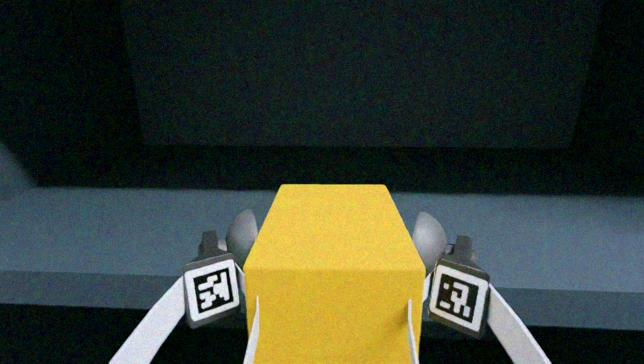

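Request:
move(
  joints={"wrist_yaw_rad": 1.567, "lift_m": 0.82},
  cameras=[],
)

Request:
move(
  base={"translate_m": 0.99},
  joints={"head_pan_rad": -0.5},
  cameras=["head_camera"],
)

Request:
move(
  base={"rotate_rad": 1.571},
  cameras=["nav_camera"],
)

Scene clock: 467.53 s.
move: done
base_odometry: x=+2.384 y=-0.084 heading=-0.889
turned_by_wheels: +0.000
turned_by_imu: +0.000
base_tilt: forward=-0.3 right=-1.2
lidar_m: 1.44 0.80 0.56 0.54 0.55 0.73 1.85 0.69 0.65 0.92 0.61 1.51
head_depth_mm: 759 850 711 581 982 870 - / 756 844 701 577 996 843 - / 753 841 694 570 987 815 - / 753 838 592 564 986 830 320 / 749 836 675 559 973 848 1098 / 743 833 668 553 967 843 1143 / 742 830 660 547 963 838 1133
base_status: not commanded
joint_positions: lift_m=+0.820 arm_m=+0.001 wrist_yaw_rad=+1.564 wrist_pitch_rad=-0.123 wrist_roll_rad=+0.005 gripper_m=+0.014 head_pan_rad=-1.570 head_tilt_rad=-0.700
joint_status: all done
measured_speeds: all 0
motor_effort: left_wheel=+6.7(7.7) right_wheel=+4.8(5.3) lift_m=+30.0(32.9) arm_m=-11.6(12.4) wrist_yaw_rad=+2.5(5.7) wrist_pitch_rad=+3.9(4.0) wrist_roll_rad=-1.8(2.2) gripper_m=-10.1(10.9) head_pan_rad=-1.6(2.3) head_tilt_rad=-2.3(3.2)
hand_pose: x=+0.2300 y=-0.1473 z=+0.9033 quat_wxyz=(+0.531, +0.529, -0.471, +0.465) (m; base frame)
wrist_depth_mm: - - - - - - - / - - - - - - - / - - - - - - - / - - - - - - - / - - 154 136 148 - - / - - 129 115 117 - 389 / - - 123 121 123 - 389
pictures: none
No camera images: "cameras" was empty.

Scene clock: 478.57 s.
move: done
base_odometry: x=+3.008 y=-0.852 heading=-0.889
turned_by_wheels: +0.000
turned_by_imu: +0.000
base_tilt: forward=-0.3 right=-1.1
lidar_m: 0.46 0.48 0.60 0.58 0.59 0.79 1.98 0.70 0.76 2.12 0.68 0.49
head_depth_mm: 513 590 698 856 1105 1357 1217 / 478 545 637 765 951 1239 1167 / 449 507 584 689 843 410 1148 / 422 474 540 630 752 395 1099 / 399 444 503 576 681 743 1042 / 378 418 469 534 621 744 921 / 358 395 440 497 571 673 811
base_status: done
joint_positions: lift_m=+0.820 arm_m=+0.001 wrist_yaw_rad=+1.564 wrist_pitch_rad=-0.123 wrist_roll_rad=+0.005 gripper_m=+0.014 head_pan_rad=-0.500 head_tilt_rad=-0.700
joint_status: all done
measured_speeds: all 0
motor_effort: left_wheel=+2.8(11.4) right_wheel=+6.8(10.2) lift_m=+24.5(30.1) arm_m=-9.7(12.1) wrist_yaw_rad=+2.1(3.4) wrist_pitch_rad=+3.8(4.0) wrist_roll_rad=-1.7(2.2) gripper_m=-10.8(11.0) head_pan_rad=-2.8(6.2) head_tilt_rad=-4.8(5.3)
hand_pose: x=+0.2300 y=-0.1473 z=+0.9033 quat_wxyz=(+0.531, +0.529, -0.471, +0.465) (m; base frame)
wrist_depth_mm: - - - - - - - / - - - - - - - / - - - - - - - / - - - - - - - / - - 149 136 144 - - / - - 129 115 117 - - / - - 123 121 121 107 -
pictures: head_camera (sideways)
camera_calibration:
head_camera: T_world_to_cam=[[-0.550832, 0.248203, -0.796856, 1.05551], [0.491444, 0.868147, -0.0693059, 0.0868171], [0.674586, -0.429786, -0.600181, 0.732517], [0, 0, 0, 1]] pos_world=[0.0445949, -0.0225238, 1.28675]

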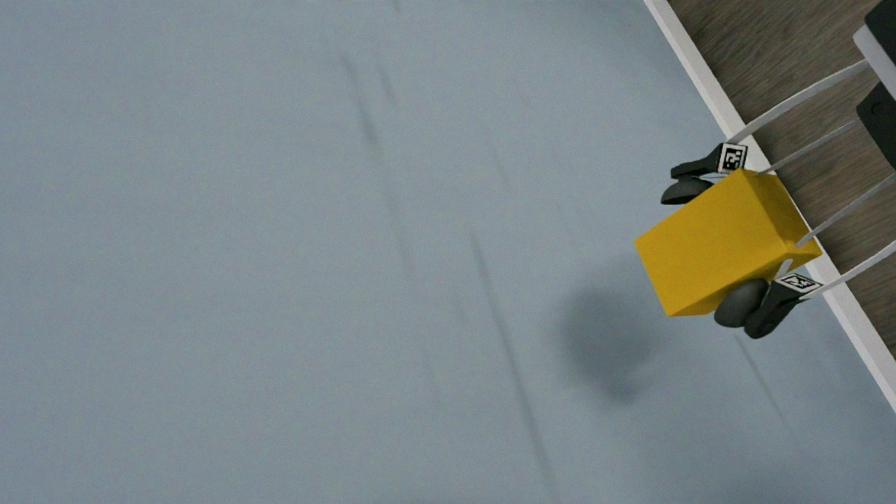

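Scene clock: 482.17 s.
move: done
base_odometry: x=+3.008 y=-0.852 heading=+0.681
turned_by_wheels: +1.571
turned_by_imu: +1.546
base_tilt: forward=-0.3 right=-1.2
lidar_m: 0.57 0.59 0.78 1.88 0.70 0.74 2.28 0.70 0.49 0.47 0.48 0.61
head_depth_mm: 487 520 558 601 652 714 775 / 547 589 637 692 763 838 913 / 571 638 714 809 918 409 1102 / 535 599 687 800 956 395 1101 / 505 563 636 733 864 940 1146 / 477 528 592 674 787 932 1106 / 453 500 555 626 721 843 1026
base_status: done
joint_positions: lift_m=+0.820 arm_m=+0.001 wrist_yaw_rad=+1.564 wrist_pitch_rad=-0.123 wrist_roll_rad=+0.005 gripper_m=+0.014 head_pan_rad=-0.500 head_tilt_rad=-0.700
joint_status: not commanded
measured_speeds: all 0
motor_effort: left_wheel=-8.2(12.8) right_wheel=+9.6(11.9) lift_m=+24.9(25.6) arm_m=-12.0(12.7) wrist_yaw_rad=+1.9(4.0) wrist_pitch_rad=+3.7(4.0) wrist_roll_rad=-1.8(2.1) gripper_m=-10.7(11.0) head_pan_rad=-2.8(3.7) head_tilt_rad=-6.2(6.2)
hand_pose: x=+0.2300 y=-0.1473 z=+0.9033 quat_wxyz=(+0.530, +0.529, -0.471, +0.465) (m; base frame)
wrist_depth_mm: 455 453 457 457 460 458 - / 473 478 478 480 478 476 - / 495 496 500 502 505 505 - / 524 520 533 517 526 522 - / 543 545 153 136 146 - - / - - 129 115 117 - - / - - 123 121 121 107 -
pictures: nav_camera (sideways)
camera_calibration:
nav_camera: T_world_to_cam=[[0.555331, -0.283988, 0.781638, -0.977156], [-0.46307, -0.886294, 0.00698535, 0.0439138], [0.690778, -0.365832, -0.623693, 0.760652], [0, 0, 0, 1]] pos_world=[0.0375387, 0.039691, 1.23789]

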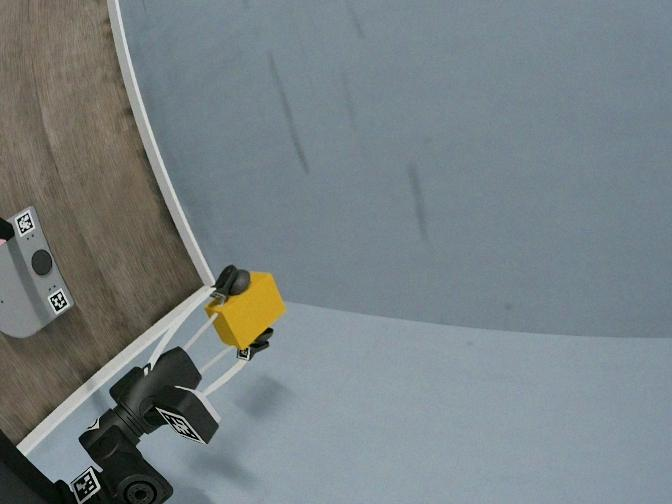

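Request:
move(
  base={"translate_m": -1.35},
  cameras=[],
)

Request:
move(
  base={"rotate_rad": -1.093},
  joints={"head_pan_rad": -3.1, "head_tilt_rad": -0.4},
  cameras=["nav_camera"],
)

Request:
move(
  base={"translate_m": -1.2},
  cameras=[],
)

Request:
move(
  base={"translate_m": -0.32},
  cameras=[],
)

Request:
move(
  base={"rotate_rad": -0.478},
  joints={"head_pan_rad": -1.57, "head_tilt_rad": -0.5},
  cameras=["head_camera"],
)

Scene clock: 506.13 s.
move: time_out
base_odometry: x=+1.960 y=-1.702 heading=+0.681
turned_by_wheels: +0.000
turned_by_imu: -0.002
base_tilt: forward=-0.3 right=-1.3
lidar_m: 1.74 0.73 0.66 1.46 2.50 1.61 1.83 0.80 0.57 0.54 0.55 0.73
head_depth_mm: 562 600 644 691 753 825 895 / 630 677 732 800 882 966 1039 / 718 778 852 943 1061 410 1152 / 829 917 1017 1161 1334 395 1103 / 982 1102 1270 1487 1589 1301 1137 / 1211 1405 1685 1925 1644 1360 1158 / 1532 1726 1934 2056 1627 1344 1156
base_status: translate_m time_out (by the wheels' count: -1.3493 of -1.3500)
joint_positions: lift_m=+0.820 arm_m=+0.001 wrist_yaw_rad=+1.564 wrist_pitch_rad=-0.123 wrist_roll_rad=+0.005 gripper_m=+0.014 head_pan_rad=-0.500 head_tilt_rad=-0.700
joint_status: not commanded
measured_speeds: all 0
motor_effort: left_wheel=-0.5(12.5) right_wheel=-0.3(12.5) lift_m=+27.6(27.7) arm_m=-9.4(12.1) wrist_yaw_rad=+1.4(4.2) wrist_pitch_rad=+3.9(4.0) wrist_roll_rad=-2.2(2.2) gripper_m=-10.6(11.1) head_pan_rad=-2.3(3.6) head_tilt_rad=-4.1(6.3)
hand_pose: x=+0.2300 y=-0.1473 z=+0.9033 quat_wxyz=(+0.530, +0.529, -0.471, +0.465) (m; base frame)
wrist_depth_mm: - - - - - - - / - - - - - - - / - - - - - - - / - - - - - - - / - - 154 136 148 - - / - - 129 115 117 - - / - - 123 121 123 107 -
pictures: none
No camera images: "cameras" was empty.

not run: a stop that you did not command came earlier in this reply.

not run: a stop that you did not command came earlier in this reply.

not run: a stop that you did not command came earlier in this reply.

not run: a stop that you did not command came earlier in this reply.

Request:
move(
  base={"rotate_rad": -1.093},
  joints={"head_pan_rad": -3.1, "head_tilt_rad": -0.4},
  cameras=["nav_camera"],
)

Request:
move(
  base={"translate_m": -1.1},
  cameras=[],
)

Request:
move(
  base={"translate_m": -0.42},
  cameras=[],
)

Request:
move(
  base={"rotate_rad": -0.478},
  joints={"head_pan_rad": -1.57, "head_tilt_rad": -0.5},
  cameras=["head_camera"],
)

Scene clock: 516.73 s.
move: done
base_odometry: x=+1.960 y=-1.702 heading=-0.411
turned_by_wheels: -1.093
turned_by_imu: -1.075
base_tilt: forward=-0.4 right=-1.3
lidar_m: 0.54 0.70 1.58 0.75 0.70 1.32 2.47 1.61 1.83 0.84 0.57 0.54
head_depth_mm: 3402 3520 3649 3632 2497 1817 1472 / 3630 3740 - 3796 2465 1816 1456 / 3778 - - 3821 2418 1781 1463 / 3353 3691 - 3558 2391 1781 1406 / 2864 2995 3193 2986 2384 1760 1407 / 2471 2597 2704 2045 2265 1752 1395 / 2181 2281 2400 1789 2264 1745 1394
base_status: done
joint_positions: lift_m=+0.820 arm_m=+0.001 wrist_yaw_rad=+1.564 wrist_pitch_rad=-0.123 wrist_roll_rad=+0.005 gripper_m=+0.014 head_pan_rad=-3.107 head_tilt_rad=-0.398
joint_status: all done
measured_speeds: all 0
motor_effort: left_wheel=+8.5(11.4) right_wheel=-10.1(13.7) lift_m=+27.9(28.3) arm_m=-12.1(12.7) wrist_yaw_rad=+2.0(3.4) wrist_pitch_rad=+3.9(3.9) wrist_roll_rad=-2.0(2.1) gripper_m=-10.9(10.9) head_pan_rad=+4.0(4.8) head_tilt_rad=+1.5(7.0)
hand_pose: x=+0.2300 y=-0.1472 z=+0.9033 quat_wxyz=(+0.530, +0.529, -0.471, +0.465) (m; base frame)
wrist_depth_mm: - - - - - - - / - - - - - - - / - - - - - - - / - - - - - - - / - - 149 136 144 - - / - - 129 115 117 - - / - - 123 121 120 107 -
pictures: nav_camera (sideways)
camera_calibration:
nav_camera: T_world_to_cam=[[-0.362157, -0.0296793, 0.931644, -1.16717], [-0.0503797, 0.998655, 0.01223, 0.0345979], [-0.930755, -0.0425068, -0.363166, 0.431585], [0, 0, 0, 1]] pos_world=[-0.0192564, -0.0508468, 1.2437]

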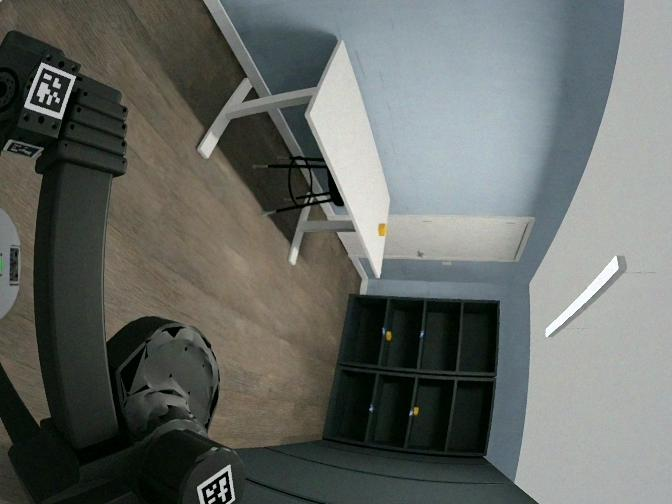

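Scene clock: 528.87 s.
move: done
base_odometry: x=+0.951 y=-1.263 heading=-0.411
turned_by_wheels: +0.000
turned_by_imu: -0.002
base_tilt: forward=-0.3 right=-1.1
lidar_m: 1.55 0.97 0.91 0.92 1.19 2.68 1.41 0.91 0.93 1.40 1.63 1.52
head_depth_mm: 2627 2778 2943 3093 2477 1810 1475 / 2772 2892 3088 3121 2454 1802 1459 / 2860 3050 3220 3148 2452 1801 1460 / 2566 2737 2986 3141 2377 1761 1416 / 2128 2258 2404 2462 2072 1762 1403 / 1827 1911 2001 2019 1122 1650 1398 / 1635 1694 1780 1633 1066 1576 1350
base_status: done
joint_positions: lift_m=+0.820 arm_m=+0.001 wrist_yaw_rad=+1.564 wrist_pitch_rad=-0.123 wrist_roll_rad=+0.005 gripper_m=+0.014 head_pan_rad=-3.100 head_tilt_rad=-0.400
joint_status: not commanded
measured_speeds: all 0
motor_effort: left_wheel=-0.6(9.5) right_wheel=-11.1(15.2) lift_m=+28.3(30.2) arm_m=-6.9(12.6) wrist_yaw_rad=+1.3(3.5) wrist_pitch_rad=+3.8(3.9) wrist_roll_rad=-1.8(2.2) gripper_m=-10.2(11.0) head_pan_rad=+3.7(4.2) head_tilt_rad=-4.3(5.0)
hand_pose: x=+0.2300 y=-0.1472 z=+0.9033 quat_wxyz=(+0.530, +0.529, -0.471, +0.465) (m; base frame)
wrist_depth_mm: - - - - - - - / - - - - - - - / - - - - - - - / - - - - - - - / - - 154 136 148 - - / - - 128 115 117 - - / - - 123 121 123 - -
pictures: none
No camera images: "cameras" was empty.

Scene clock: 534.20 s.
move: done
base_odometry: x=+0.566 y=-1.095 heading=-0.411
turned_by_wheels: +0.000
turned_by_imu: +0.000
base_tilt: forward=-0.3 right=-1.1
lidar_m: 1.93 1.16 1.08 1.10 1.42 2.38 1.86 0.86 0.57 0.89 1.57 1.90
head_depth_mm: 2329 2478 2609 2674 2463 1803 1475 / 2367 2511 2661 2843 2456 1790 1463 / 2565 2675 2900 3031 2423 1801 1465 / 2256 2394 2587 2849 2396 1768 1412 / 1840 1964 2100 2253 1080 1579 1396 / 1595 1672 1769 1893 1068 792 1321 / 1393 1469 1541 1621 1013 790 664
base_status: done
joint_positions: lift_m=+0.820 arm_m=+0.001 wrist_yaw_rad=+1.564 wrist_pitch_rad=-0.123 wrist_roll_rad=+0.005 gripper_m=+0.014 head_pan_rad=-3.100 head_tilt_rad=-0.400
joint_status: not commanded
measured_speeds: all 0
motor_effort: left_wheel=-3.5(10.0) right_wheel=-8.2(15.5) lift_m=+24.7(28.3) arm_m=-4.5(7.6) wrist_yaw_rad=+2.1(3.1) wrist_pitch_rad=+3.8(4.0) wrist_roll_rad=-1.8(2.2) gripper_m=-10.3(10.9) head_pan_rad=+3.1(4.1) head_tilt_rad=-2.5(4.4)
hand_pose: x=+0.2300 y=-0.1472 z=+0.9033 quat_wxyz=(+0.530, +0.529, -0.471, +0.465) (m; base frame)
wrist_depth_mm: - - - - - - - / - - - - - - - / - - - - - - - / - - - - - - - / - - 154 136 148 - - / - - 129 115 117 - - / - - 123 121 123 - -
pictures: none
No camera images: "cameras" was empty.

Scene clock: 536.43 s.
move: done
base_odometry: x=+0.566 y=-1.095 heading=-0.888
turned_by_wheels: -0.478
turned_by_imu: -0.469
base_tilt: forward=-0.3 right=-1.2
lidar_m: 1.90 1.95 1.14 1.08 1.12 1.48 2.37 1.73 0.57 0.72 0.89 1.64
head_depth_mm: 998 1085 1182 1267 956 731 609 / 996 1075 1174 1255 947 728 607 / 994 1070 1170 1256 933 722 601 / 982 1068 1169 1250 931 717 598 / 981 1062 1160 1243 925 712 598 / 982 1056 1158 1229 918 709 612 / 979 1055 1151 1211 906 708 609
base_status: done
joint_positions: lift_m=+0.820 arm_m=+0.001 wrist_yaw_rad=+1.564 wrist_pitch_rad=-0.123 wrist_roll_rad=+0.005 gripper_m=+0.014 head_pan_rad=-1.562 head_tilt_rad=-0.502
joint_status: all done
measured_speeds: translate_m=+0.000 rotate_rad=+0.000 lift_m=+0.000 arm_m=+0.000 wrist_yaw_rad=+0.000 wrist_pitch_rad=+0.000 wrist_roll_rad=+0.000 head_pan_rad=-0.024 head_tilt_rad=+0.000
motor_effort: left_wheel=+7.8(12.5) right_wheel=-10.1(13.6) lift_m=+26.1(26.4) arm_m=-5.3(5.9) wrist_yaw_rad=+1.7(3.0) wrist_pitch_rad=+3.9(4.0) wrist_roll_rad=-1.8(2.3) gripper_m=-10.3(11.0) head_pan_rad=-3.2(6.1) head_tilt_rad=-1.9(7.5)
hand_pose: x=+0.2300 y=-0.1472 z=+0.9033 quat_wxyz=(+0.530, +0.530, -0.471, +0.465) (m; base frame)
wrist_depth_mm: - - - - - - - / - - - - - - - / - - - - - - - / - - - - - - - / - - 154 136 148 - - / - - 129 115 117 461 - / - - 123 121 123 405 -
pictures: head_camera (sideways)
camera_calibration:
head_camera: T_world_to_cam=[[-0.050183, 0.433821, -0.899601, 1.18639], [0.997696, -0.0193973, -0.0650092, 0.0782089], [-0.0456522, -0.90079, -0.431848, 0.517902], [0, 0, 0, 1]] pos_world=[0.005151, -0.0466406, 1.29601]

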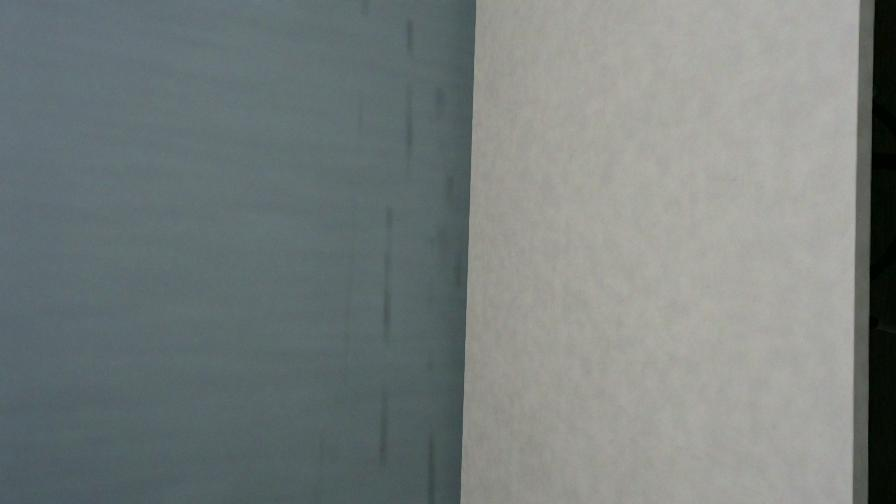

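Request:
move(
  joints={"wrist_yaw_rad": 0.0},
  cameras=[],
)

Request:
move(
  joints={"arm_m": 0.26, "lift_m": 0.72},
  cameras=[],
)

Request:
move(
  joints={"lift_m": 0.63},
  speeds={"lift_m": 0.04},
  contact_limits={"lift_m": {"down": 12}},
  cameras=["head_camera"],
)

Scene clock: 546.77 s.
move: done
base_odometry: x=+0.566 y=-1.095 heading=-0.888
turned_by_wheels: +0.000
turned_by_imu: +0.000
base_tilt: forward=-0.3 right=-1.1
lidar_m: 1.90 1.94 1.14 1.08 1.11 1.48 2.38 1.72 0.57 0.72 0.89 1.64
head_depth_mm: 1002 1089 1181 1265 958 733 611 / 995 1073 1171 1263 946 729 608 / 995 1076 1172 1251 934 678 574 / 989 1069 1163 1244 935 468 290 / 981 1066 1160 1235 927 691 600 / 981 1058 1153 1229 917 711 596 / 977 1050 1143 1209 909 707 592
base_status: not commanded
joint_positions: lift_m=+0.820 arm_m=+0.001 wrist_yaw_rad=+0.003 wrist_pitch_rad=-0.123 wrist_roll_rad=+0.005 gripper_m=+0.014 head_pan_rad=-1.570 head_tilt_rad=-0.500
joint_status: all done
measured_speeds: all 0
motor_effort: left_wheel=+7.4(8.2) right_wheel=-10.1(10.8) lift_m=+29.7(30.2) arm_m=-7.3(8.1) wrist_yaw_rad=-2.6(6.9) wrist_pitch_rad=+3.8(3.9) wrist_roll_rad=-1.8(2.1) gripper_m=-10.7(11.0) head_pan_rad=-2.9(3.7) head_tilt_rad=+4.9(4.9)
hand_pose: x=-0.0207 y=-0.3969 z=+0.9033 quat_wxyz=(+0.704, +0.045, -0.707, -0.043) (m; base frame)
wrist_depth_mm: - - - - - - - / - - - - - - - / - - - - - - - / - - - - - - - / - - 149 136 145 - - / - - 129 115 117 - - / - - 123 121 120 107 -
pictures: none
No camera images: "cameras" was empty.

Scene clock: 549.90 s.
move: done
base_odometry: x=+0.566 y=-1.095 heading=-0.888
turned_by_wheels: +0.000
turned_by_imu: +0.000
base_tilt: forward=-0.2 right=-1.2
lidar_m: 1.90 1.96 1.14 1.08 1.11 1.48 2.38 1.73 0.57 0.72 0.89 1.64
head_depth_mm: 1006 1091 1182 1270 956 732 609 / 998 1080 1177 1260 951 664 380 / 992 1074 1169 1250 940 468 575 / 988 1069 1167 1252 829 492 575 / 984 1063 1158 1242 926 713 598 / 980 1056 1147 1235 919 712 596 / 976 1052 1150 1220 917 706 592
base_status: not commanded
joint_positions: lift_m=+0.720 arm_m=+0.260 wrist_yaw_rad=+0.003 wrist_pitch_rad=-0.123 wrist_roll_rad=+0.005 gripper_m=+0.014 head_pan_rad=-1.570 head_tilt_rad=-0.500
joint_status: all done
measured_speeds: all 0
motor_effort: left_wheel=+7.9(8.0) right_wheel=-9.6(10.7) lift_m=+28.2(29.4) arm_m=+13.0(15.1) wrist_yaw_rad=-3.5(5.0) wrist_pitch_rad=+3.8(4.0) wrist_roll_rad=-1.8(2.1) gripper_m=-10.5(11.0) head_pan_rad=-2.5(3.6) head_tilt_rad=+3.9(4.8)
hand_pose: x=-0.0208 y=-0.6563 z=+0.8033 quat_wxyz=(+0.704, +0.045, -0.707, -0.043) (m; base frame)
wrist_depth_mm: - - - - - - - / - - - - - - - / - - - - - - - / - - - - - - - / - - 148 136 145 - - / - - 129 115 117 - - / - - 123 121 120 107 -
pictures: none
No camera images: "cameras" was empty.

Scene clock: 552.77 s.
move: contact_stop
base_odometry: x=+0.566 y=-1.095 heading=-0.888
turned_by_wheels: +0.000
turned_by_imu: +0.000
base_tilt: forward=-0.3 right=-1.2
lidar_m: 1.90 1.96 1.14 1.08 1.12 1.48 2.37 1.73 0.57 0.72 0.89 1.64
head_depth_mm: 1003 1086 1175 1266 958 732 611 / 996 1081 1176 1259 949 727 449 / 996 1077 1175 1250 939 528 492 / 994 1068 1164 1243 936 591 533 / 981 1062 1155 1234 928 715 599 / 976 1061 1155 1225 919 710 596 / 975 1050 1148 1210 914 706 593
base_status: not commanded
joint_positions: lift_m=+0.659 arm_m=+0.260 wrist_yaw_rad=+0.002 wrist_pitch_rad=-0.087 wrist_roll_rad=+0.000 gripper_m=+0.014 head_pan_rad=-1.570 head_tilt_rad=-0.500
joint_status: lift_m contact_stop (moved -0.061 of -0.090)
measured_speeds: translate_m=+0.000 rotate_rad=+0.000 lift_m=+0.002 arm_m=+0.000 wrist_yaw_rad=+0.000 wrist_pitch_rad=-0.024 wrist_roll_rad=+0.000 head_pan_rad=+0.000 head_tilt_rad=+0.000
on_its_own: lift_m is slack since a contact_stop (your +0.630 is given up)
motor_effort: left_wheel=+6.8(8.0) right_wheel=-6.2(10.8) lift_m=+25.4(28.4) arm_m=+7.7(12.8) wrist_yaw_rad=-2.1(4.5) wrist_pitch_rad=-2.7(10.5) wrist_roll_rad=+0.0(2.0) gripper_m=-10.4(11.0) head_pan_rad=-2.5(3.3) head_tilt_rad=+2.8(4.4)
contact_limits: lift_m down 12 (down: maximum 72; up: maximum 65)
hand_pose: x=-0.0209 y=-0.6582 z=+0.7512 quat_wxyz=(+0.707, +0.032, -0.706, -0.030) (m; base frame)
wrist_depth_mm: - - - - - - - / - - - - - - - / - - - - - - - / - - - - - - - / - - 149 136 145 - - / - - 129 115 117 - - / - - 123 121 120 107 -
pictures: head_camera (sideways)
camera_calibration:
head_camera: T_world_to_cam=[[-0.0465384, 0.432123, -0.900613, 1.18768], [0.997503, -0.0278389, -0.0649025, 0.0779936], [-0.053118, -0.901385, -0.429748, 0.515207], [0, 0, 0, 1]] pos_world=[0.00484085, -0.0466536, 1.29612]

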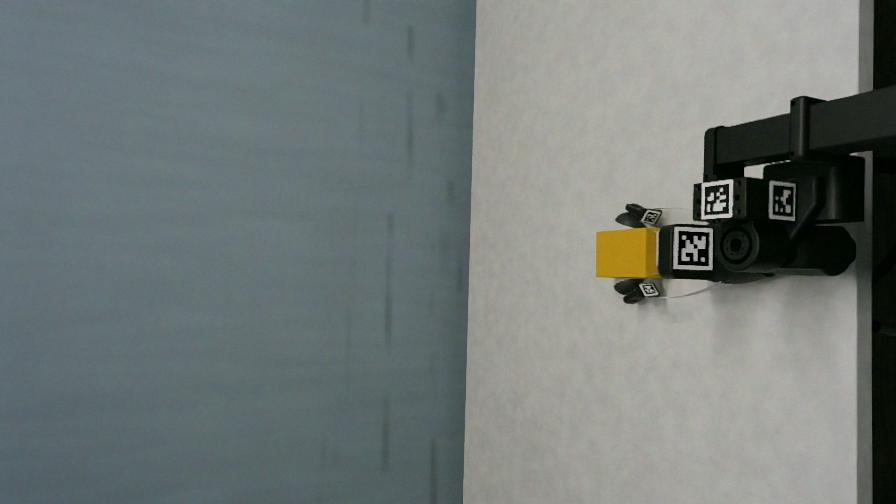

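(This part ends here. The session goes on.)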